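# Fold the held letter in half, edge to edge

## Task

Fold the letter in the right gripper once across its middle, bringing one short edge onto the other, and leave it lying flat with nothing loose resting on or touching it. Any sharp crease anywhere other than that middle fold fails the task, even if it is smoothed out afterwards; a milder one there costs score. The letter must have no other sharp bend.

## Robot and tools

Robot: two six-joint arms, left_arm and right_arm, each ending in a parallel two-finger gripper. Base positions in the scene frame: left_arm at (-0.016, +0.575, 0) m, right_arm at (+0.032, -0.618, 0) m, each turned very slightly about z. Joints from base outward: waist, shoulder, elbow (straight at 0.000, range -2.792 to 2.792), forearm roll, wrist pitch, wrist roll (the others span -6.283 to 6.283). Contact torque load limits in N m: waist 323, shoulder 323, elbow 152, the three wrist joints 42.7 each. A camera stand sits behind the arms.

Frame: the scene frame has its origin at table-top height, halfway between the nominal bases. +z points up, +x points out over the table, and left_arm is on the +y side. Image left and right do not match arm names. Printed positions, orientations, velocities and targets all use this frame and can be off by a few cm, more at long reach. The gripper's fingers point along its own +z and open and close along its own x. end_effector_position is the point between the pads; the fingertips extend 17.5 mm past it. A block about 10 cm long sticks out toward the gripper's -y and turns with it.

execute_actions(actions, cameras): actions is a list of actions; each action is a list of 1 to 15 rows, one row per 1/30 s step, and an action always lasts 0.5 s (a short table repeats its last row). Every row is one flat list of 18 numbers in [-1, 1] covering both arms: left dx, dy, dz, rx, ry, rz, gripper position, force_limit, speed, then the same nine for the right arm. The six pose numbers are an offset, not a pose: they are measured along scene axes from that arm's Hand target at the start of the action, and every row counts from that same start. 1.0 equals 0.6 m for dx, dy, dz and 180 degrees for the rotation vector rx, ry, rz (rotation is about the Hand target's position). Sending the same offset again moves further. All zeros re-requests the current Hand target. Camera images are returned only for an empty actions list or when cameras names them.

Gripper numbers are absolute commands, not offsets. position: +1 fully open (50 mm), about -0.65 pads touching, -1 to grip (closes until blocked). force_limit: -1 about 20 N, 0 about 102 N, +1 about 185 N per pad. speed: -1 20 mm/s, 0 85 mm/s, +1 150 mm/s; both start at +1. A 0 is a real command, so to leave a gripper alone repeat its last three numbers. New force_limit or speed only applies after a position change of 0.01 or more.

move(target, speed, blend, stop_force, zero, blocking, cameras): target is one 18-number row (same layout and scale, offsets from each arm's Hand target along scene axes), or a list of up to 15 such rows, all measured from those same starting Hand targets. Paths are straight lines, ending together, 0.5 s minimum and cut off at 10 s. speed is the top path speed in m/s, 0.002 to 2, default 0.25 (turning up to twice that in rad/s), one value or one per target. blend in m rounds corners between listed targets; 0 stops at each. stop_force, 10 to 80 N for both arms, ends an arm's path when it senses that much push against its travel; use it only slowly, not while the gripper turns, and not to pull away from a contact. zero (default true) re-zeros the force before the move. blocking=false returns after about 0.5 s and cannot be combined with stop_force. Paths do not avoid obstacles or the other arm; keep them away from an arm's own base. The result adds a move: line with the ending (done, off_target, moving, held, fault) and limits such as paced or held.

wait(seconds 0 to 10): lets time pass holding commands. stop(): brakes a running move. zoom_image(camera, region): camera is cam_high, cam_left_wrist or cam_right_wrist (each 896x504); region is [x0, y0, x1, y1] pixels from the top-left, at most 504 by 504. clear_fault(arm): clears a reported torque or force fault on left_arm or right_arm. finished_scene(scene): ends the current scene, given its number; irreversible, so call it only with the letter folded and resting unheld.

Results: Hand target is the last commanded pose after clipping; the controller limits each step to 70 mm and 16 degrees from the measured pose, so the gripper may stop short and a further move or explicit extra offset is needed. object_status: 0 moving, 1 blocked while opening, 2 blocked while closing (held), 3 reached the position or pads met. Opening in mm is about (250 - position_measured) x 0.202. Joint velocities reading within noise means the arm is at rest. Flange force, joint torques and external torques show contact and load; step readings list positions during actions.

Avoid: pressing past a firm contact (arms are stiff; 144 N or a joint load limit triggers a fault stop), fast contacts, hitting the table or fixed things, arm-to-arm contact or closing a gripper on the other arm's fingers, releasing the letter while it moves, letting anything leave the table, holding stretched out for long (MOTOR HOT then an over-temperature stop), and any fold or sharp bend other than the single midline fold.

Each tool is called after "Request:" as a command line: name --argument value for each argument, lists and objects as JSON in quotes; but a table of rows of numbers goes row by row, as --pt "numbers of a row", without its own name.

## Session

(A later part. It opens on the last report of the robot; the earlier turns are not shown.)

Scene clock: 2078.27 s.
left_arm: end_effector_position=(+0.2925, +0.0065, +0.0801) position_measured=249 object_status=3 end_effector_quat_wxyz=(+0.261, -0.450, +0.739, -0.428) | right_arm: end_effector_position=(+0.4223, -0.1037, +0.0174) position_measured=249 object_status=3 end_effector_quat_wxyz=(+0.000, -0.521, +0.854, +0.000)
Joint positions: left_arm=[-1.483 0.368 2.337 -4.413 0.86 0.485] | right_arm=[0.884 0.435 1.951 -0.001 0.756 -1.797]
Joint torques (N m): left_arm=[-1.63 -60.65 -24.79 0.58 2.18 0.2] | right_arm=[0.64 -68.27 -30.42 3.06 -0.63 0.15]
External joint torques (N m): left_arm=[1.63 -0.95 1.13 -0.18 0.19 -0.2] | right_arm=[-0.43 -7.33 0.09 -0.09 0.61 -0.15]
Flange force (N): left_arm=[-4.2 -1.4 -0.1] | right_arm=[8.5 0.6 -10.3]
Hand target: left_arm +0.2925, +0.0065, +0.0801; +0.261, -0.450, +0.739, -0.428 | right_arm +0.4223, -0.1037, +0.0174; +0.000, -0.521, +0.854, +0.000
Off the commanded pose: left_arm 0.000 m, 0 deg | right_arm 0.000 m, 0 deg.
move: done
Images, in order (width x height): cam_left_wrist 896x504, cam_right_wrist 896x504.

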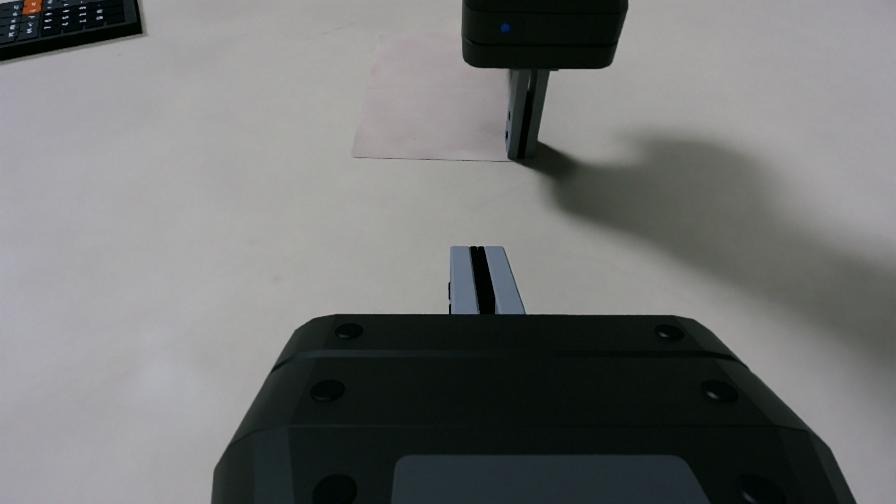

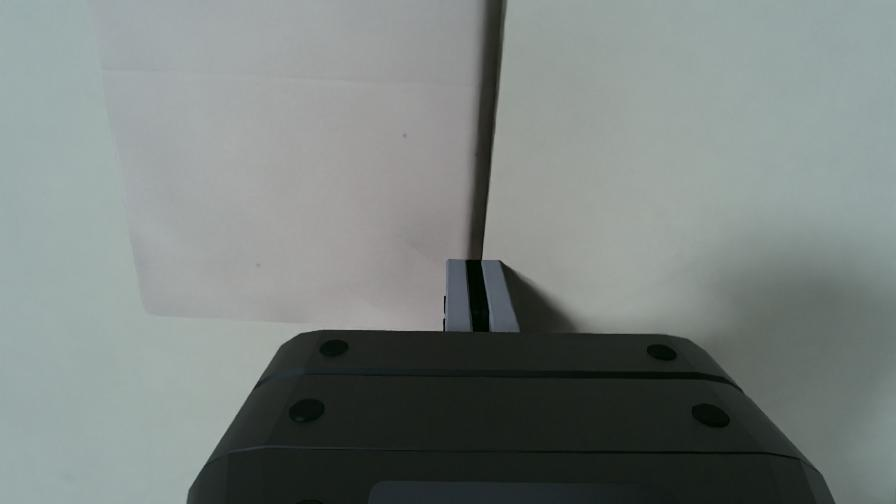

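Request:
move --pt "0 0 0 0 0 0 -0.65 -1.0 0.5 0 0 0.0217 0 0 0 -0.65 -1.0 0.0" --pt "0 0 0 0 0 0 -0.65 -1.0 0.5 0.1245 -0.0643 0.0217 0 0 0 -0.65 -1.0 0.0" --pt "0 0 0 0 0 0 -0.65 -1.0 0.5 0.1245 -0.0643 0.0005 0 0 0 -0.65 -1.0 0.0" --pt "0 0 0 0 0 0 -0.65 -1.0 0.5 0.1245 -0.0643 0.0217 0 0 0 -0.65 -1.0 0.0" --pt "0 0 0 0 0 0 -0.65 -1.0 0.5 0.157 -0.0812 0.0217 0 0 0 -0.65 -1.0 0.0" --pt "0 0 0 0 0 0 -0.65 -1.0 0.5 0.157 -0.0812 0.0008 0 0 0 -0.65 -1.0 0.0" --pt "0 0 0 0 0 0 -0.65 -1.0 0.5 0.157 -0.0812 0.0217 0 0 0 -0.65 -1.0 0.0" --pt "0 0 0 0 0 0 -0.65 -1.0 0.5 0.1867 -0.0963 0.0217 0 0 0 -0.65 -1.0 0.0" --pt "0 0 0 0 0 0 -0.65 -1.0 0.5 0.1867 -0.0963 0.001 0 0 0 -0.65 -1.0 0.0" --speed '[0.08, 0.12, 0.04, 0.08, 0.1, 0.04, 0.08, 0.1, 0.04]' --blend '[0.004, 0.004, 0, 0.004, 0.004, 0, 0.004, 0.004, 0]' --cameras '["cam_left_wrist", "cam_right_wrist"]'

Request:
zoom_image --camera "cam_left_wrist" --region '[280, 0, 680, 280]'

Scene clock: 2129.17 s.
left_arm: end_effector_position=(+0.2925, +0.0065, +0.0801) position_measured=249 object_status=3 end_effector_quat_wxyz=(+0.261, -0.450, +0.739, -0.428) | right_arm: end_effector_position=(+0.5343, -0.1615, +0.0180) position_measured=249 object_status=3 end_effector_quat_wxyz=(+0.000, -0.521, +0.854, +0.000)
Joint positions: left_arm=[-1.483 0.368 2.337 -4.413 0.86 0.485] | right_arm=[0.703 0.474 1.883 -0.001 0.785 -1.978]
Joint torques (N m): left_arm=[-1.6 -60.78 -24.8 0.58 2.23 0.24] | right_arm=[1.24 -75.9 -32.3 3.1 -0.22 0.13]
External joint torques (N m): left_arm=[1.66 -1.14 1.1 -0.19 0.14 -0.23] | right_arm=[-1.33 -4.53 0.96 -0.03 0.18 -0.13]
Flange force (N): left_arm=[-4.3 -1.7 -0.2] | right_arm=[7.7 0.6 -5.3]
Hand target: left_arm +0.2925, +0.0065, +0.0801; +0.261, -0.450, +0.739, -0.428 | right_arm +0.5343, -0.1615, +0.0180; +0.000, -0.521, +0.854, +0.000
Off the commanded pose: left_arm 0.000 m, 0 deg | right_arm 0.000 m, 0 deg.
move: done
Images, in order (width x height): cam_left_wrist 896x504, cam_right_wrist 896x504.

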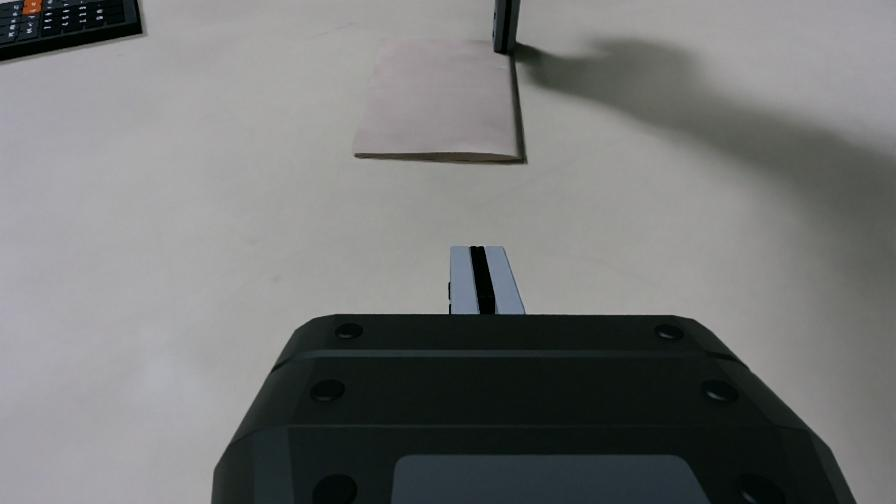

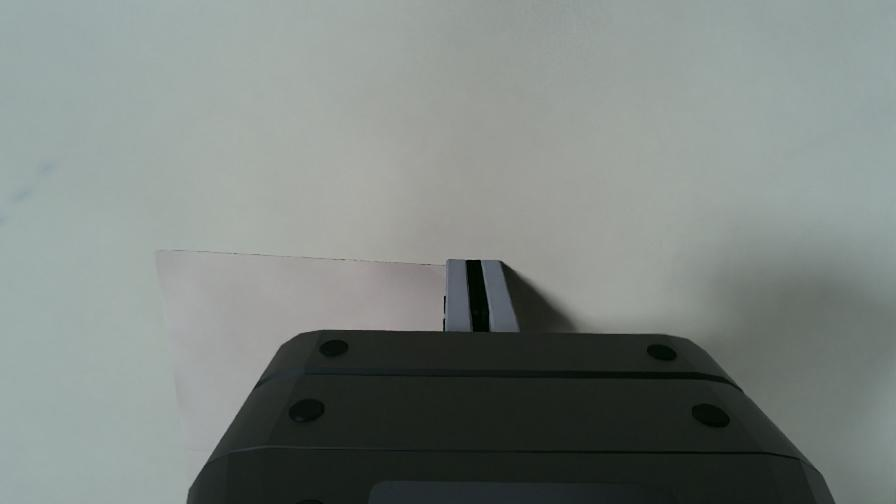

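Scaled by 1.260 from the camera's 896x504 image, which has a finer 1280x720 frame.

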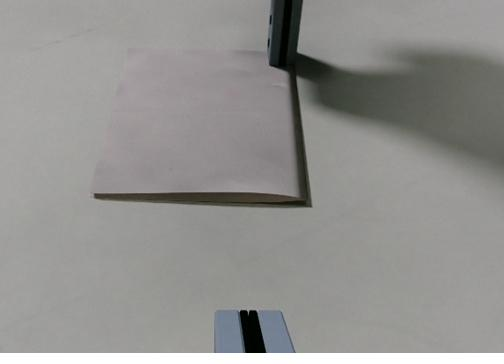

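Request:
move --pt "0 0 0 0 0 0 -0.65 -1.0 0.5 0 0 0.06 0 0 0 -0.65 -1.0 0.0" --pt "0 0 0 0 0 0 -0.65 -1.0 0.5 0 -0.3 0.2 0 0 0 -0.65 -1.0 0.0" --speed '[0.08, 0.25]' --blend '[0.01, 0]' --cameras '["all"]'

Request:
zoom_image --camera "cam_left_wrist" --region '[320, 0, 570, 200]'

Request:
zoom_image --camera "cam_high" --region '[390, 160, 530, 260]'

Scene clock: 2144.53 s.
left_arm: end_effector_position=(+0.2925, +0.0065, +0.0801) position_measured=249 object_status=3 end_effector_quat_wxyz=(+0.261, -0.450, +0.739, -0.428) | right_arm: end_effector_position=(+0.5343, -0.3415, +0.1379) position_measured=249 object_status=3 end_effector_quat_wxyz=(+0.000, -0.521, +0.854, +0.000)
Joint positions: left_arm=[-1.483 0.368 2.337 -4.413 0.86 0.485] | right_arm=[0.459 0.199 2.007 -0.001 0.936 -2.222]
Joint torques (N m): left_arm=[-1.48 -60.51 -24.8 0.59 2.23 0.18] | right_arm=[1.68 -53.71 -36.57 3.58 -0.29 0.14]
External joint torques (N m): left_arm=[1.5 -1.12 1.14 -0.19 0.14 -0.18] | right_arm=[-1.64 -3.26 0.85 -0.08 0.23 -0.14]
Flange force (N): left_arm=[-4.1 -1.6 -0.6] | right_arm=[7.0 0.9 -3.1]
Hand target: left_arm +0.2925, +0.0065, +0.0801; +0.261, -0.450, +0.739, -0.428 | right_arm +0.5343, -0.3415, +0.1380; +0.000, -0.521, +0.854, +0.000
Off the commanded pose: left_arm 0.000 m, 0 deg | right_arm 0.000 m, 0 deg.
move: done

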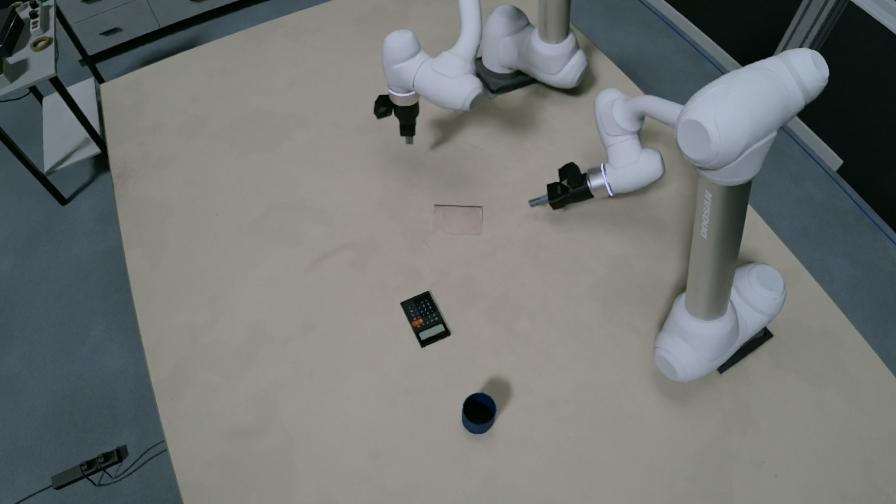

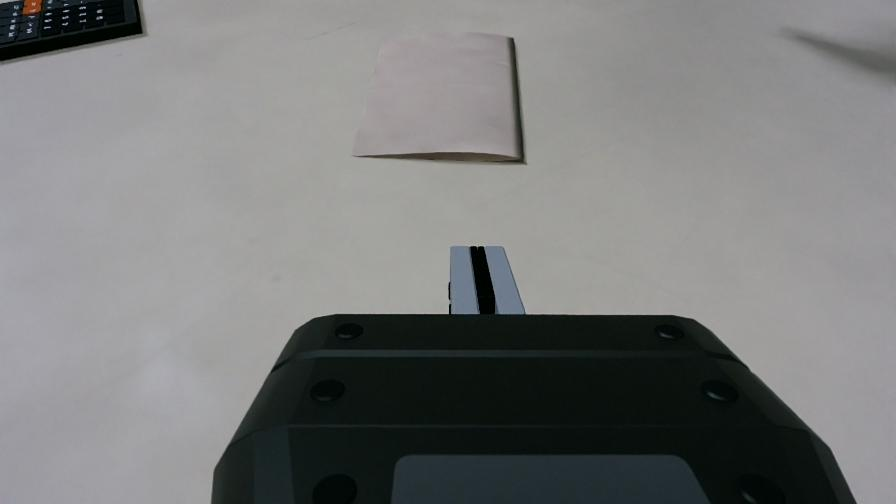

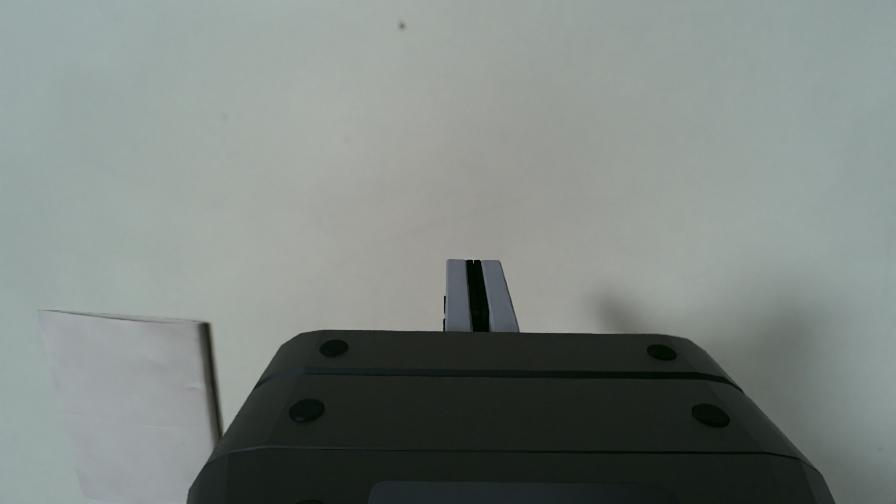

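Scaled by 2.016 from the camera's 896x504 image, which has a finer 1280x720 frame.

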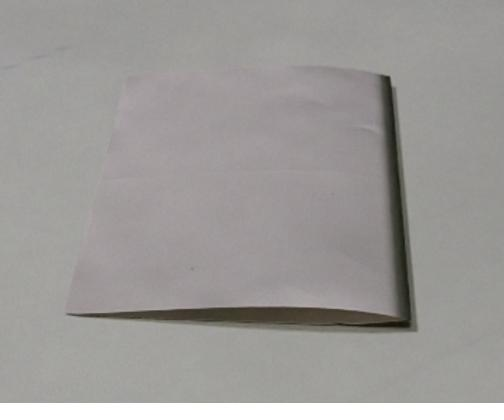

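Scaled by 3.600 from the camera's 896x504 image, which has a finer 1280x720 frame.

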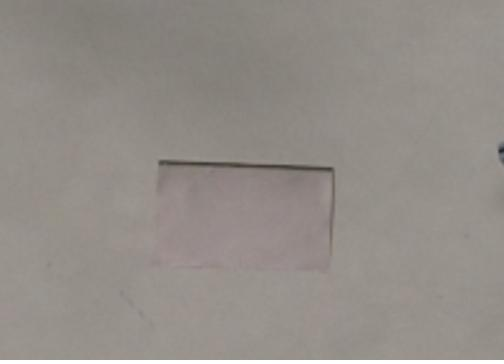

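Request:
move --target '[0, 0, 0, 0, 0, 0, -0.65, -1.0, 0.5, 0, 0.3, -0.1633, 0, 0, 0, -0.65, -1.0, 0.0]' --speed 0.2 --cameras '["cam_right_wrist", "cam_left_wrist"]'

Request:
zoom_image --camera "cam_left_wrist" --region '[320, 0, 570, 200]'

Scene clock: 2213.70 s.
left_arm: end_effector_position=(+0.2925, +0.0065, +0.0801) position_measured=249 object_status=3 end_effector_quat_wxyz=(+0.261, -0.450, +0.739, -0.428) | right_arm: end_effector_position=(+0.5343, -0.1615, +0.0400) position_measured=249 object_status=3 end_effector_quat_wxyz=(+0.000, -0.521, +0.854, +0.000)
Joint positions: left_arm=[-1.483 0.368 2.337 -4.413 0.86 0.485] | right_arm=[0.703 0.448 1.872 -0.001 0.822 -1.978]
Joint torques (N m): left_arm=[-1.36 -60.78 -24.81 0.59 2.19 0.16] | right_arm=[1.38 -74.85 -33.41 3.29 -0.23 0.12]
External joint torques (N m): left_arm=[1.39 -1.28 1.07 -0.19 0.19 -0.16] | right_arm=[-1.6 -3.89 0.99 -0.11 0.19 -0.12]
Flange force (N): left_arm=[-4.0 -1.8 -1.0] | right_arm=[7.3 0.0 -4.3]
Hand target: left_arm +0.2925, +0.0065, +0.0801; +0.261, -0.450, +0.739, -0.428 | right_arm +0.5343, -0.1615, +0.0400; +0.000, -0.521, +0.854, +0.000
Off the commanded pose: left_arm 0.000 m, 0 deg | right_arm 0.000 m, 0 deg.
move: done
Images, in order (width x height): cam_left_wrist 896x504, cam_right_wrist 896x504.

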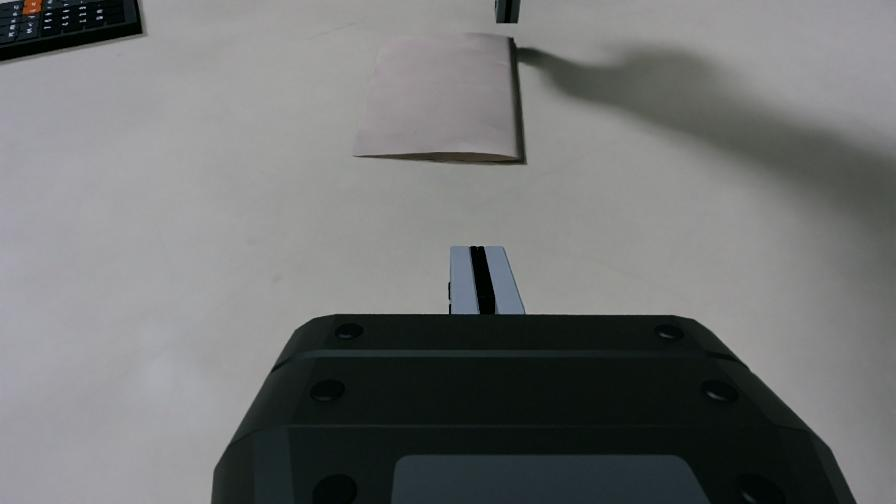

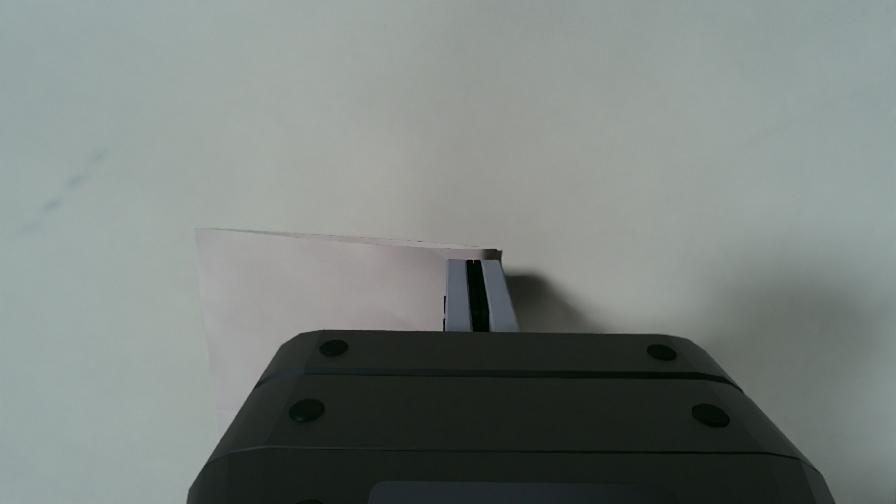

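Scaled by 2.016 from the camera's 896x504 image, which has a finer 1280x720 frame.

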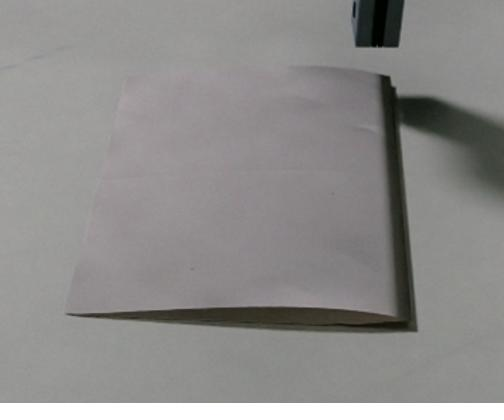

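Request:
move --target '[0, 0, 0, 0, 0, 0, -0.65, -1.0, 0.5, -0.024, 0.0018, -0.0217, 0, 0, 0, -0.65, -1.0, 0.0]' --speed 0.1

Request:
move --target '[0, 0, 0, 0, 0, 0, -0.65, -1.0, 0.5, 0, 0, -0.03, 0, 0, 0, -0.65, -1.0, 0.0]' --speed 0.012 --stop_force 12

Request:
move --pt "0 0 0 0 0 0 -0.65 -1.0 0.5 0 0 0.0167 0 0 0 -0.65 -1.0 0.0" --pt "0 0 0 0 0 0 -0.65 -1.0 0.5 -0.0304 0.0174 0.0167 0 0 0 -0.65 -1.0 0.0" --speed 0.08 --blend '[0.003, 0]'

Request:
move --target '[0, 0, 0, 0, 0, 0, -0.65, -1.0, 0.5, 0, 0, -0.03, 0, 0, 0, -0.65, -1.0, 0.0]' --speed 0.012 --stop_force 12 --cameras '["cam_right_wrist", "cam_left_wrist"]'

Scene clock: 2244.17 s.
left_arm: end_effector_position=(+0.2925, +0.0065, +0.0801) position_measured=249 object_status=3 end_effector_quat_wxyz=(+0.261, -0.450, +0.739, -0.428) | right_arm: end_effector_position=(+0.5199, -0.1604, +0.0270) position_measured=249 object_status=3 end_effector_quat_wxyz=(+0.000, -0.521, +0.854, +0.000)
Joint positions: left_arm=[-1.483 0.368 2.337 -4.413 0.86 0.485] | right_arm=[0.718 0.451 1.899 -0.001 0.792 -1.963]
Joint torques (N m): left_arm=[-1.52 -61.14 -24.71 0.59 2.22 0.17] | right_arm=[1.03 -73.59 -32.78 3.14 -0.16 0.16]
External joint torques (N m): left_arm=[1.58 -0.75 1 -0.19 0.15 -0.16] | right_arm=[-1.25 -4.43 1.35 -0.07 0.12 -0.16]
Flange force (N): left_arm=[-3.7 -1.3 0.2] | right_arm=[8.4 0.7 -4.8]
Hand target: left_arm +0.2925, +0.0065, +0.0801; +0.261, -0.450, +0.739, -0.428 | right_arm +0.5199, -0.1604, +0.0270; +0.000, -0.521, +0.854, +0.000
Off the commanded pose: left_arm 0.000 m, 0 deg | right_arm 0.000 m, 0 deg.
move: done

Scene clock: 2245.60 s.
left_arm: end_effector_position=(+0.2925, +0.0065, +0.0801) position_measured=249 object_status=3 end_effector_quat_wxyz=(+0.261, -0.450, +0.739, -0.428) | right_arm: end_effector_position=(+0.5200, -0.1604, +0.0171) position_measured=249 object_status=3 end_effector_quat_wxyz=(+0.000, -0.521, +0.854, +0.000)
Joint positions: left_arm=[-1.483 0.368 2.337 -4.413 0.86 0.485] | right_arm=[0.718 0.463 1.904 -0.001 0.775 -1.963]
Joint torques (N m): left_arm=[-1.8 -60.69 -24.85 0.58 2.21 0.19] | right_arm=[1.61 -51.83 -23.12 3.22 -2.37 0.12]
External joint torques (N m): left_arm=[1.79 -0.97 1.18 -0.18 0.16 -0.19] | right_arm=[-1.71 -27.43 -7.95 -0.18 2.33 -0.12]
Flange force (N): left_arm=[-4.4 -1.6 0.1] | right_arm=[14.8 2.3 -41.2]
Hand target: left_arm +0.2925, +0.0065, +0.0801; +0.261, -0.450, +0.739, -0.428 | right_arm +0.5200, -0.1604, +0.0171; +0.000, -0.521, +0.854, +0.000 (not the last commanded pose)
Off the commanded pose: left_arm 0.000 m, 0 deg | right_arm 0.008 m, 0 deg.
move: contact (right_arm)

Scene clock: 2246.33 s.
left_arm: end_effector_position=(+0.2925, +0.0065, +0.0801) position_measured=249 object_status=3 end_effector_quat_wxyz=(+0.261, -0.450, +0.739, -0.428) | right_arm: end_effector_position=(+0.5017, -0.1499, +0.0271) position_measured=249 object_status=3 end_effector_quat_wxyz=(+0.000, -0.520, +0.854, +0.000)
Joint positions: left_arm=[-1.483 0.368 2.337 -4.413 0.86 0.485] | right_arm=[0.747 0.444 1.911 -0.001 0.787 -1.934]
Joint torques (N m): left_arm=[-1.58 -60.69 -24.63 0.58 2.19 0.2] | right_arm=[1.53 -72.82 -32.39 3.05 -0.24 0.11]
External joint torques (N m): left_arm=[1.56 -1.14 0.93 -0.17 0.18 -0.2] | right_arm=[-1.71 -4.82 0.93 0.02 0.2 -0.11]
Flange force (N): left_arm=[-3.9 -1.8 -0.3] | right_arm=[8.2 -0.3 -5.7]
Hand target: left_arm +0.2925, +0.0065, +0.0801; +0.261, -0.450, +0.739, -0.428 | right_arm +0.5017, -0.1499, +0.0271; +0.000, -0.521, +0.854, +0.000
Off the commanded pose: left_arm 0.000 m, 0 deg | right_arm 0.000 m, 0 deg.
move: done

Scene clock: 2247.77 s.
left_arm: end_effector_position=(+0.2925, +0.0065, +0.0801) position_measured=249 object_status=3 end_effector_quat_wxyz=(+0.261, -0.450, +0.739, -0.428) | right_arm: end_effector_position=(+0.5018, -0.1499, +0.0171) position_measured=249 object_status=3 end_effector_quat_wxyz=(+0.000, -0.521, +0.854, +0.000)
Joint positions: left_arm=[-1.483 0.368 2.337 -4.413 0.86 0.485] | right_arm=[0.747 0.456 1.915 -0.001 0.77 -1.933]
Joint torques (N m): left_arm=[-1.74 -60.58 -24.65 0.58 2.18 0.2] | right_arm=[1.73 -52.83 -23.21 3.29 -2.2 0.1]
External joint torques (N m): left_arm=[1.82 -1.59 0.91 -0.18 0.2 -0.2] | right_arm=[-1.44 -25.33 -7.59 -0.26 2.16 -0.1]
Flange force (N): left_arm=[-4.6 -2.7 -0.5] | right_arm=[13.2 1.8 -38.5]
Hand target: left_arm +0.2925, +0.0065, +0.0801; +0.261, -0.450, +0.739, -0.428 | right_arm +0.5018, -0.1499, +0.0171; +0.000, -0.521, +0.854, +0.000 (not the last commanded pose)
Off the commanded pose: left_arm 0.000 m, 0 deg | right_arm 0.008 m, 0 deg.
move: contact (right_arm)
Images, in order (width x height): cam_left_wrist 896x504, cam_right_wrist 896x504.

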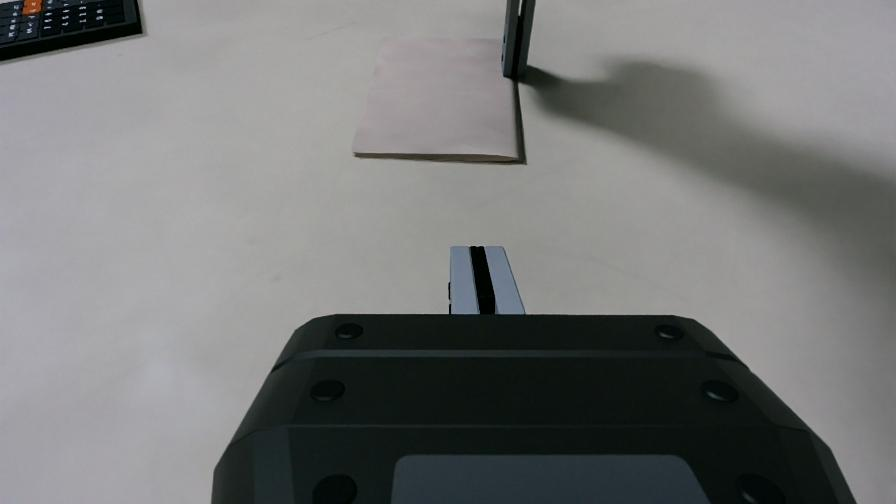

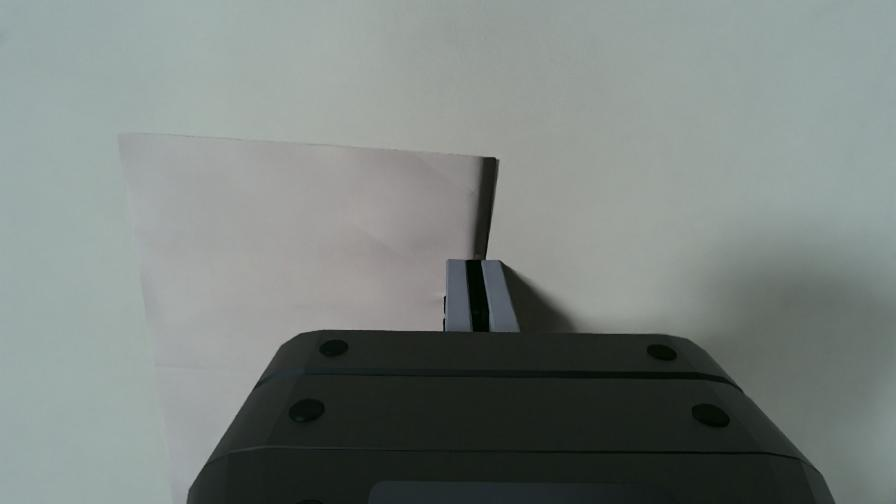

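Request:
move --pt "0 0 0 0 0 0 -0.65 -1.0 0.5 0 0 0.0167 0 0 0 -0.65 -1.0 0.0" --pt "0 0 0 0 0 0 -0.65 -1.0 0.5 -0.0304 0.0174 0.0167 0 0 0 -0.65 -1.0 0.0" --pt "0 0 0 0 0 0 -0.65 -1.0 0.5 -0.0304 0.0174 0.0 0 0 0 -0.65 -1.0 0.0" --pt "0 0 0 0 0 0 -0.65 -1.0 0.5 -0.0304 0.0174 0.0167 0 0 0 -0.65 -1.0 0.0" --pt "0 0 0 0 0 0 -0.65 -1.0 0.5 -0.0608 0.0348 0.0167 0 0 0 -0.65 -1.0 0.0" --pt "0 0 0 0 0 0 -0.65 -1.0 0.5 -0.0608 0.0348 0.0 0 0 0 -0.65 -1.0 0.0" --pt "0 0 0 0 0 0 -0.65 -1.0 0.5 -0.0608 0.0348 0.0167 0 0 0 -0.65 -1.0 0.0" --pt "0 0 0 0 0 0 -0.65 -1.0 0.5 -0.0912 0.0522 0.0167 0 0 0 -0.65 -1.0 0.0" --pt "0 0 0 0 0 0 -0.65 -1.0 0.5 -0.0912 0.0522 0.0 0 0 0 -0.65 -1.0 0.0" --speed '[0.08, 0.08, 0.03, 0.08, 0.08, 0.03, 0.08, 0.08, 0.03]' --blend '[0.003, 0.003, 0, 0.003, 0.003, 0, 0.003, 0.003, 0]'

Request:
move --pt "0 0 0 0 0 0 -0.65 -1.0 0.5 0 0 0.0167 0 0 0 -0.65 -1.0 0.0" --pt "0 0 0 0 0 0 -0.65 -1.0 0.5 -0.0304 0.0174 0.0167 0 0 0 -0.65 -1.0 0.0" --pt "0 0 0 0 0 0 -0.65 -1.0 0.5 -0.0304 0.0174 -0.0003 0 0 0 -0.65 -1.0 0.0" --pt "0 0 0 0 0 0 -0.65 -1.0 0.5 -0.0304 0.0174 0.0167 0 0 0 -0.65 -1.0 0.0" --pt "0 0 0 0 0 0 -0.65 -1.0 0.5 -0.0608 0.0348 0.0167 0 0 0 -0.65 -1.0 0.0" --pt "0 0 0 0 0 0 -0.65 -1.0 0.5 -0.0608 0.0348 -0.0005 0 0 0 -0.65 -1.0 0.0" --speed '[0.08, 0.08, 0.03, 0.08, 0.08, 0.03]' --blend '[0.003, 0.003, 0, 0.003, 0.003, 0]' --cameras '["cam_right_wrist", "cam_left_wrist"]'

Request:
zoom_image --camera "cam_left_wrist" --region '[320, 0, 570, 200]'

Scene clock: 2296.93 s.
left_arm: end_effector_position=(+0.2925, +0.0065, +0.0801) position_measured=249 object_status=3 end_effector_quat_wxyz=(+0.261, -0.450, +0.739, -0.428) | right_arm: end_effector_position=(+0.4471, -0.1185, +0.0172) position_measured=249 object_status=3 end_effector_quat_wxyz=(+0.000, -0.521, +0.854, +0.000)
Joint positions: left_arm=[-1.483 0.368 2.337 -4.413 0.86 0.485] | right_arm=[0.84 0.44 1.943 -0.001 0.759 -1.841]
Joint torques (N m): left_arm=[-1.61 -60.87 -24.57 0.58 2.24 0.21] | right_arm=[1.98 -59.02 -26.63 3.19 -1.66 0.13]
External joint torques (N m): left_arm=[1.68 -1.02 0.87 -0.18 0.14 -0.21] | right_arm=[-1.88 -17.26 -3.84 -0.21 1.64 -0.13]
Flange force (N): left_arm=[-3.9 -1.8 0.2] | right_arm=[12.1 -0.5 -26.4]
Hand target: left_arm +0.2925, +0.0065, +0.0801; +0.261, -0.450, +0.739, -0.428 | right_arm +0.4471, -0.1186, +0.0171; +0.000, -0.521, +0.854, +0.000
Off the commanded pose: left_arm 0.000 m, 0 deg | right_arm 0.000 m, 0 deg.
move: done

Scene clock: 2298.80 s.
left_arm: end_effector_position=(+0.2925, +0.0065, +0.0801) position_measured=249 object_status=3 end_effector_quat_wxyz=(+0.261, -0.450, +0.739, -0.428) | right_arm: end_effector_position=(+0.4106, -0.0976, +0.0170) position_measured=249 object_status=3 end_effector_quat_wxyz=(+0.000, -0.521, +0.854, +0.000)
Joint positions: left_arm=[-1.483 0.368 2.337 -4.413 0.86 0.485] | right_arm=[0.904 0.433 1.955 -0.001 0.753 -1.777]
Joint torques (N m): left_arm=[-1.62 -60.81 -24.73 0.55 2.22 0.23] | right_arm=[1.58 -48.02 -22.89 3.36 -2.6 0.04]
External joint torques (N m): left_arm=[1.52 -0.88 1.05 -0.13 0.14 -0.23] | right_arm=[-1.56 -27.49 -7.45 -0.39 2.57 -0.04]
Flange force (N): left_arm=[-4.0 -1.2 0.1] | right_arm=[16.1 -0.1 -43.0]
Hand target: left_arm +0.2925, +0.0065, +0.0801; +0.261, -0.450, +0.739, -0.428 | right_arm +0.4106, -0.0977, +0.0168; +0.000, -0.521, +0.854, +0.000
Off the commanded pose: left_arm 0.000 m, 0 deg | right_arm 0.000 m, 0 deg.
move: done
Images, in order (width x height): cam_left_wrist 896x504, cam_right_wrist 896x504.

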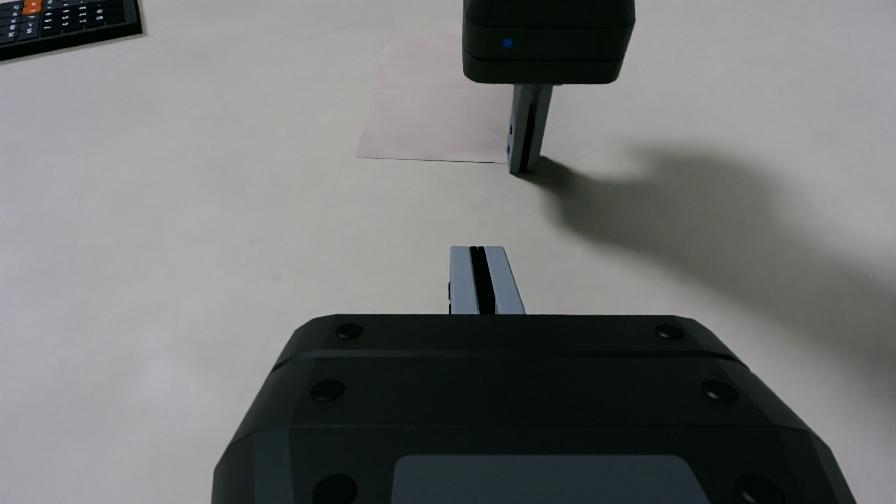

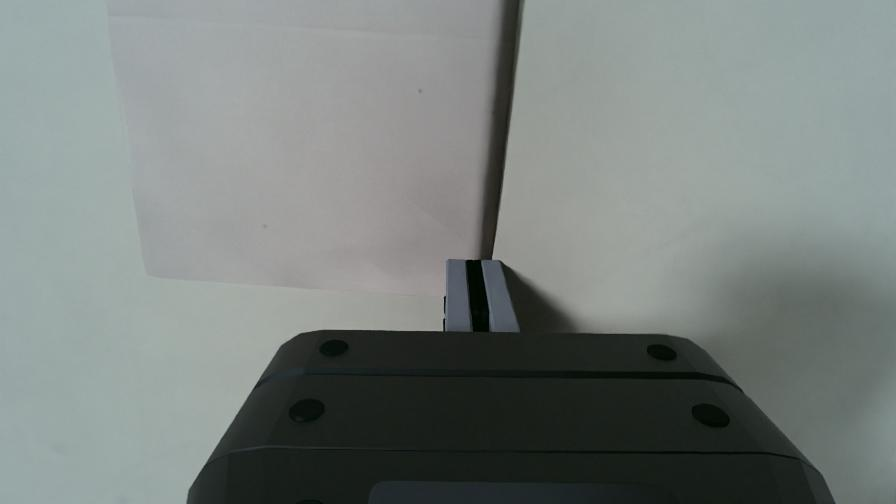

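Scaled by 2.016 from the camera's 896x504 image, which has a finer 1280x720 frame.

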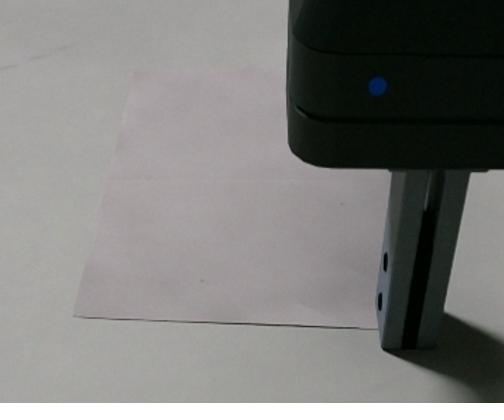

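Request:
move --pt "0 0 0 0 0 0 -0.65 -1 0.5 0 0 0.06 0 0 0 -0.65 -1 0" --pt "0 0 0 0 0 0 -0.65 -1 0.5 0 -0.3 0.3 0 0 0 -0.65 -1 0" --speed '[0.08, 0.25]' --blend '[0.02, 0]' --cameras '["all"]'

Scene clock: 2435.53 s.
left_arm: end_effector_position=(+0.2925, +0.0065, +0.0801) position_measured=249 object_status=3 end_effector_quat_wxyz=(+0.261, -0.450, +0.739, -0.428) | right_arm: end_effector_position=(+0.4105, -0.2777, +0.1967) position_measured=249 object_status=3 end_effector_quat_wxyz=(+0.000, -0.521, +0.854, +0.000)
Joint positions: left_arm=[-1.483 0.368 2.337 -4.413 0.86 0.485] | right_arm=[0.68 0.043 2.062 -0.001 1.037 -2.001]
Joint torques (N m): left_arm=[-1.69 -60.78 -24.74 0.59 2.2 0.18] | right_arm=[1.1 -41.48 -38.86 3.84 -0.33 0.14]
External joint torques (N m): left_arm=[1.9 -1.13 1.06 -0.2 0.17 -0.18] | right_arm=[-1.05 -1.36 0.73 -0.11 0.29 -0.14]
Flange force (N): left_arm=[-4.4 -2.0 0.1] | right_arm=[4.1 -0.9 -1.0]
Hand target: left_arm +0.2925, +0.0065, +0.0801; +0.261, -0.450, +0.739, -0.428 | right_arm +0.4106, -0.2777, +0.1968; +0.000, -0.521, +0.854, +0.000
Off the commanded pose: left_arm 0.000 m, 0 deg | right_arm 0.000 m, 0 deg.
move: done; blend cut to 0.018 m at target 1

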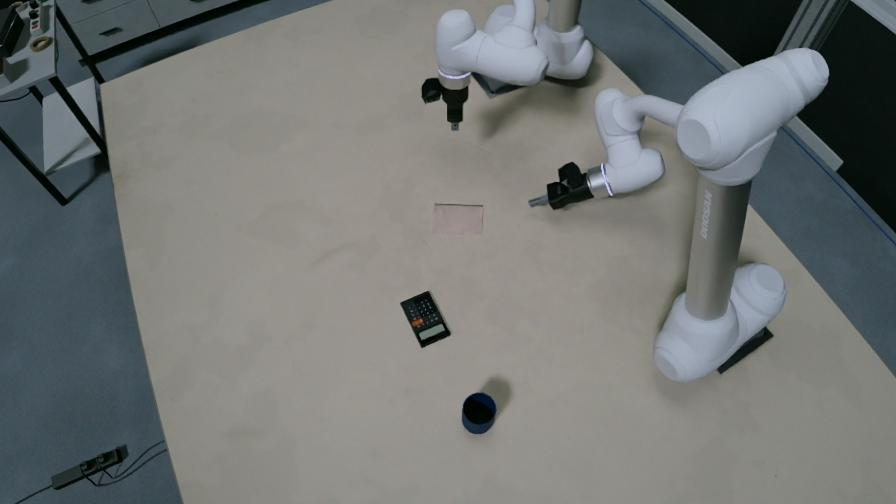

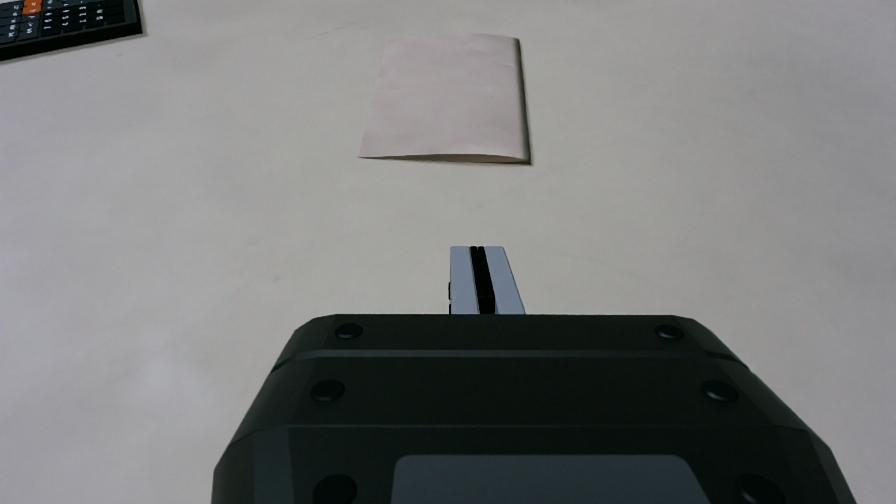

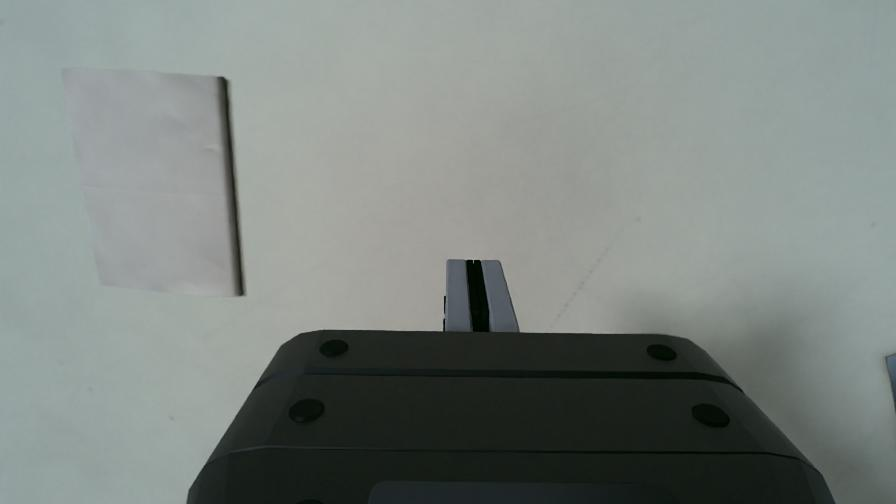

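Request:
zoom_image --camera "cam_left_wrist" --region '[320, 0, 570, 200]'

Request:
zoom_image --camera "cam_right_wrist" --region '[30, 40, 280, 320]'

Scaled by 2.016 from the camera's 896x504 image, which has a finer 1280x720 frame.

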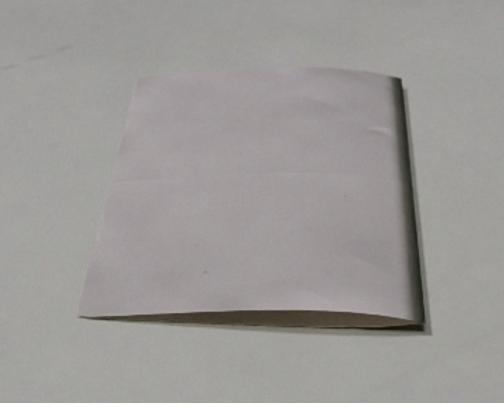

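Scaled by 1.800 from the camera's 896x504 image, which has a finer 1280x720 frame.

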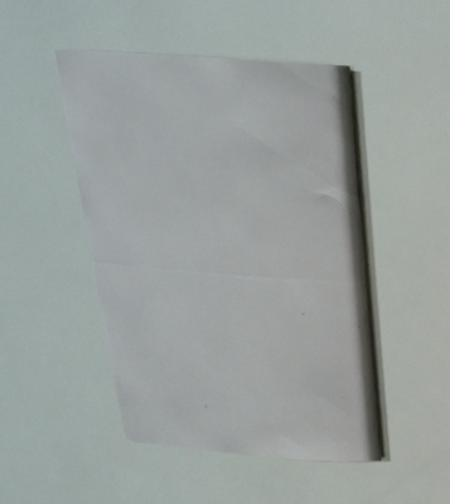

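Request:
zoom_image --camera "cam_right_wrist" --region '[50, 55, 250, 175]'

Request:
zoom_image --camera "cam_right_wrist" --region '[60, 160, 260, 310]'

Request:
zoom_image --camera "cam_left_wrist" --region '[350, 25, 550, 180]'

Request:
zoom_image --camera "cam_high" --region '[410, 180, 510, 250]'

Scaled by 2.520 from the camera's 896x504 image, which has a finer 1280x720 frame.

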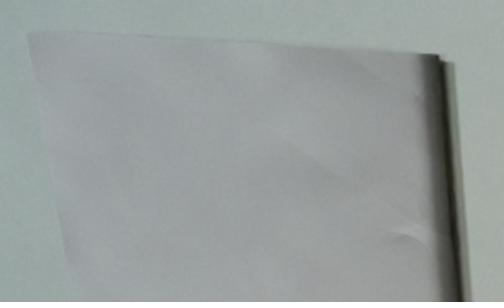

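Scaled by 2.520 from the camera's 896x504 image, which has a finer 1280x720 frame.

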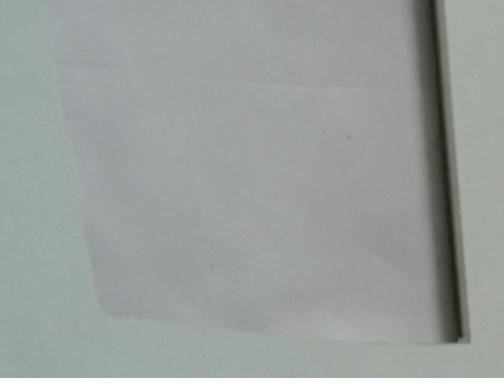

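Scaled by 2.520 from the camera's 896x504 image, which has a finer 1280x720 frame.

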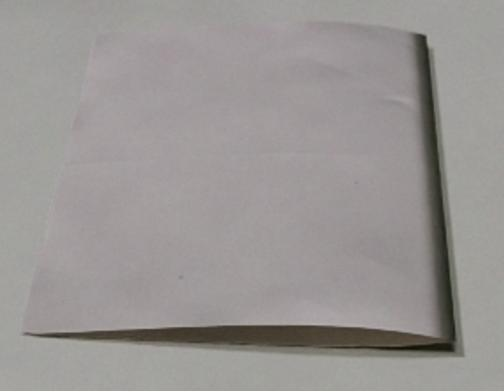

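Scaled by 5.040 from the camera's 896x504 image, which has a finer 1280x720 frame.

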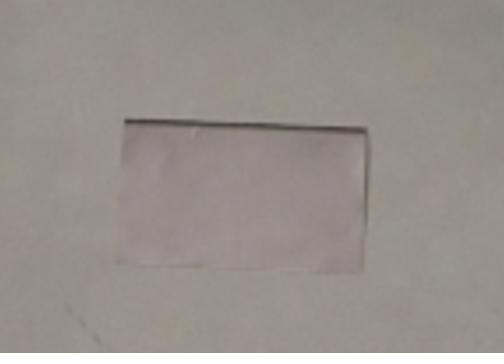

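Request:
zoom_image --camera "cam_high" --region '[420, 90, 500, 150]'

Request:
move --target '[0,0,0,0,0,0,-0.65,-1,0.5, 0.4,-0.037,-0.2445,0,0,0,-0.65,-1,0]' --speed 0.25 --cameras '["cam_high"]'

Scaled by 6.300 from the camera's 896x504 image, which has a finer 1280x720 frame.

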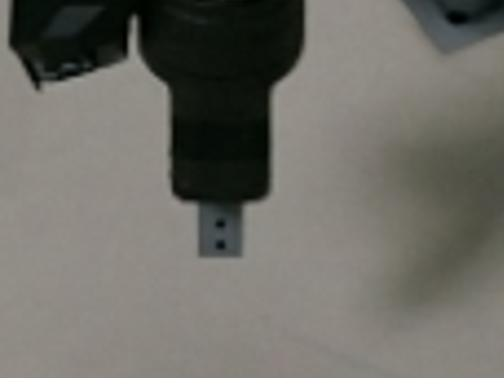

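Scene clock: 2961.63 s.
left_arm: end_effector_position=(+0.2925, +0.0065, +0.0801) position_measured=249 object_status=3 end_effector_quat_wxyz=(+0.261, -0.450, +0.739, -0.428) | right_arm: end_effector_position=(+0.6506, -0.2999, +0.0502) position_measured=249 object_status=3 end_effector_quat_wxyz=(+0.000, -0.521, +0.854, +0.000)
Joint positions: left_arm=[-1.483 0.368 2.337 -4.413 0.86 0.485] | right_arm=[0.441 0.458 1.832 -0.001 0.852 -2.24]
Joint torques (N m): left_arm=[-1.63 -60.54 -24.7 0.59 2.16 0.18] | right_arm=[1.36 -77.15 -33.99 3.31 -0.18 0.16]
External joint torques (N m): left_arm=[1.66 -1.24 1.02 -0.19 0.2 -0.17] | right_arm=[-1.39 -3.49 0.69 -0.04 0.13 -0.16]
Flange force (N): left_arm=[-4.2 -2.0 -0.4] | right_arm=[6.0 1.6 -3.7]
Hand target: left_arm +0.2925, +0.0065, +0.0801; +0.261, -0.450, +0.739, -0.428 | right_arm +0.6506, -0.2999, +0.0501; +0.000, -0.521, +0.854, +0.000
Off the commanded pose: left_arm 0.000 m, 0 deg | right_arm 0.000 m, 0 deg.
move: done
Images, in order (width x height): cam_high 896x504.

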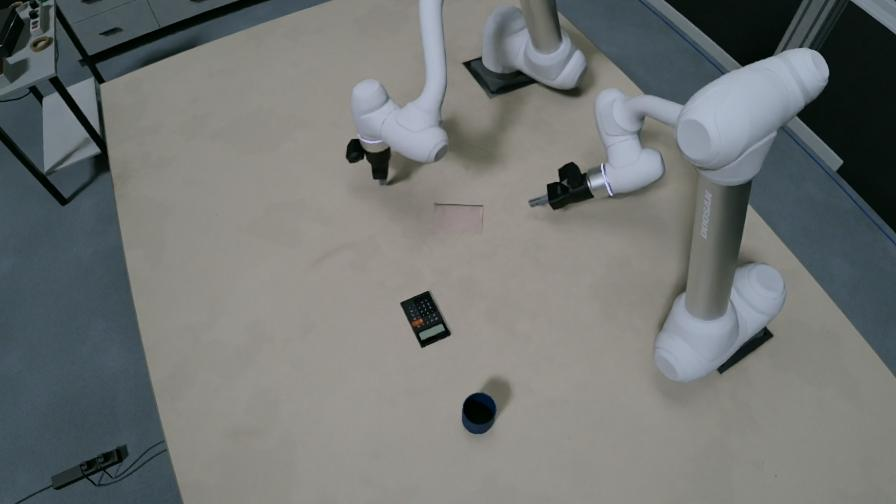

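Request:
zoom_image --camera "cam_high" --region '[340, 140, 420, 200]'

Request:
move --target '[0,0,0,0,0,0,-0.65,-1,0.5, 0,0,0.5,0,0,0,-0.65,-1,0]' --speed 0.25 --cameras '["cam_high"]'

Scaled by 6.300 from the camera's 896x504 image, which has a finer 1280x720 frame.

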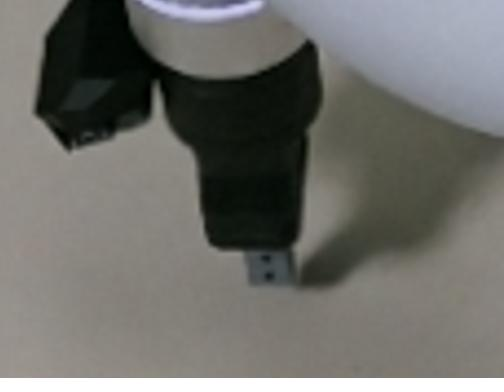

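Scene clock: 2973.20 s.
left_arm: end_effector_position=(+0.2925, +0.0065, +0.0801) position_measured=249 object_status=3 end_effector_quat_wxyz=(+0.261, -0.450, +0.739, -0.428) | right_arm: end_effector_position=(+0.6505, -0.2999, +0.3503) position_measured=249 object_status=3 end_effector_quat_wxyz=(+0.000, -0.521, +0.854, +0.000)
Joint positions: left_arm=[-1.483 0.368 2.337 -4.413 0.86 0.485] | right_arm=[0.441 0.24 1.536 0 1.365 -2.24]
Joint torques (N m): left_arm=[-1.44 -60.8 -24.8 0.57 2.22 0.2] | right_arm=[1.56 -64.75 -43.76 4.39 -0.21 0.09]
External joint torques (N m): left_arm=[1.24 -0.57 1.16 -0.16 0.14 -0.2] | right_arm=[-1.7 -4.45 0.27 -0.12 0.16 -0.09]
Flange force (N): left_arm=[-3.5 -0.5 -0.1] | right_arm=[7.7 2.3 -1.4]
Hand target: left_arm +0.2925, +0.0065, +0.0801; +0.261, -0.450, +0.739, -0.428 | right_arm +0.6506, -0.2999, +0.3501; +0.000, -0.521, +0.854, +0.000
Off the commanded pose: left_arm 0.000 m, 0 deg | right_arm 0.000 m, 0 deg.
move: done
Images, in order (width x height): cam_high 896x504.

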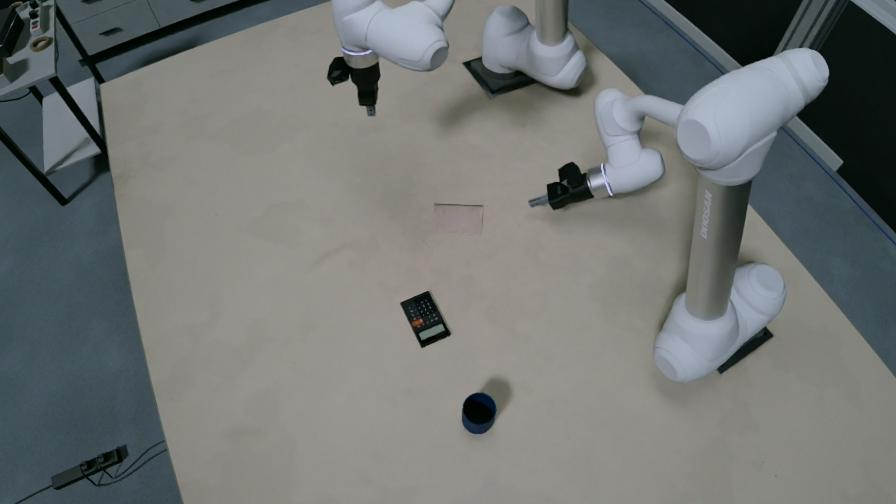

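Request:
zoom_image --camera "cam_high" --region '[330, 70, 410, 130]'

Request:
move --target '[0,0,0,0,0,0,-0.65,-1,0.5, -0.25,0.5332,0,0,0,0,-0.65,-1,0]' --speed 0.25 --cameras '["cam_high"]'

Scaled by 6.300 from the camera's 896x504 image, which has a finer 1280x720 frame.

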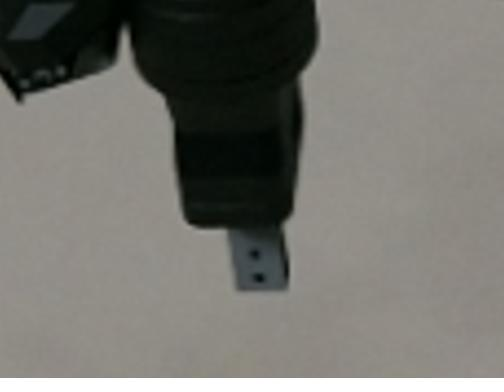

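Scene clock: 2981.17 s.
left_arm: end_effector_position=(+0.2925, +0.0065, +0.0801) position_measured=249 object_status=3 end_effector_quat_wxyz=(+0.261, -0.450, +0.739, -0.428) | right_arm: end_effector_position=(+0.5006, +0.0200, +0.3501) position_measured=249 object_status=3 end_effector_quat_wxyz=(+0.000, -0.520, +0.854, +0.000)
Joint positions: left_arm=[-1.483 0.368 2.337 -4.413 0.86 0.485] | right_arm=[0.91 0.394 1.328 -0.001 1.42 -1.772]
Joint torques (N m): left_arm=[-1.42 -60.53 -24.72 0.55 2.21 0.22] | right_arm=[1.18 -80.39 -44.35 4.32 -0.19 0.16]
External joint torques (N m): left_arm=[1.43 -1.19 1.05 -0.15 0.16 -0.22] | right_arm=[-1.13 -4.63 0.6 -0.03 0.16 -0.16]
Flange force (N): left_arm=[-4.1 -1.6 -0.6] | right_arm=[9.1 -0.2 -0.6]
Hand target: left_arm +0.2925, +0.0065, +0.0801; +0.261, -0.450, +0.739, -0.428 | right_arm +0.5006, +0.0200, +0.3501; +0.000, -0.521, +0.854, +0.000
Off the commanded pose: left_arm 0.000 m, 0 deg | right_arm 0.000 m, 0 deg.
move: done
Images, in order (width x height): cam_high 896x504.

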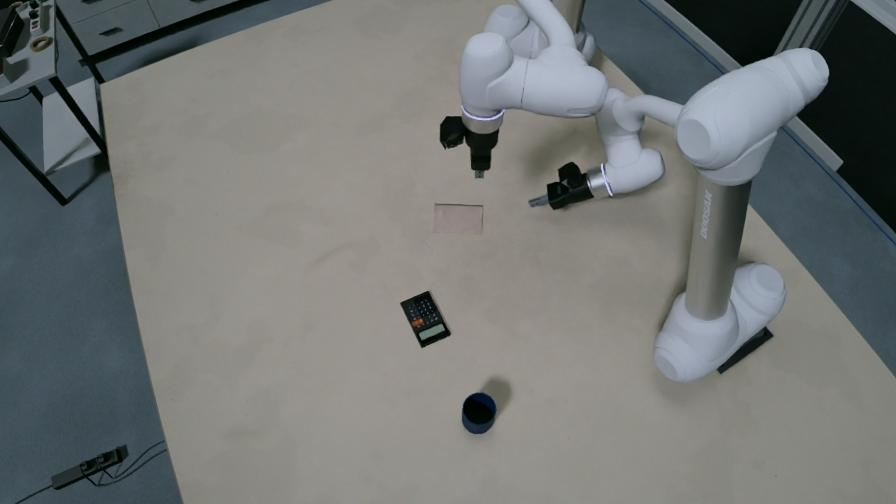

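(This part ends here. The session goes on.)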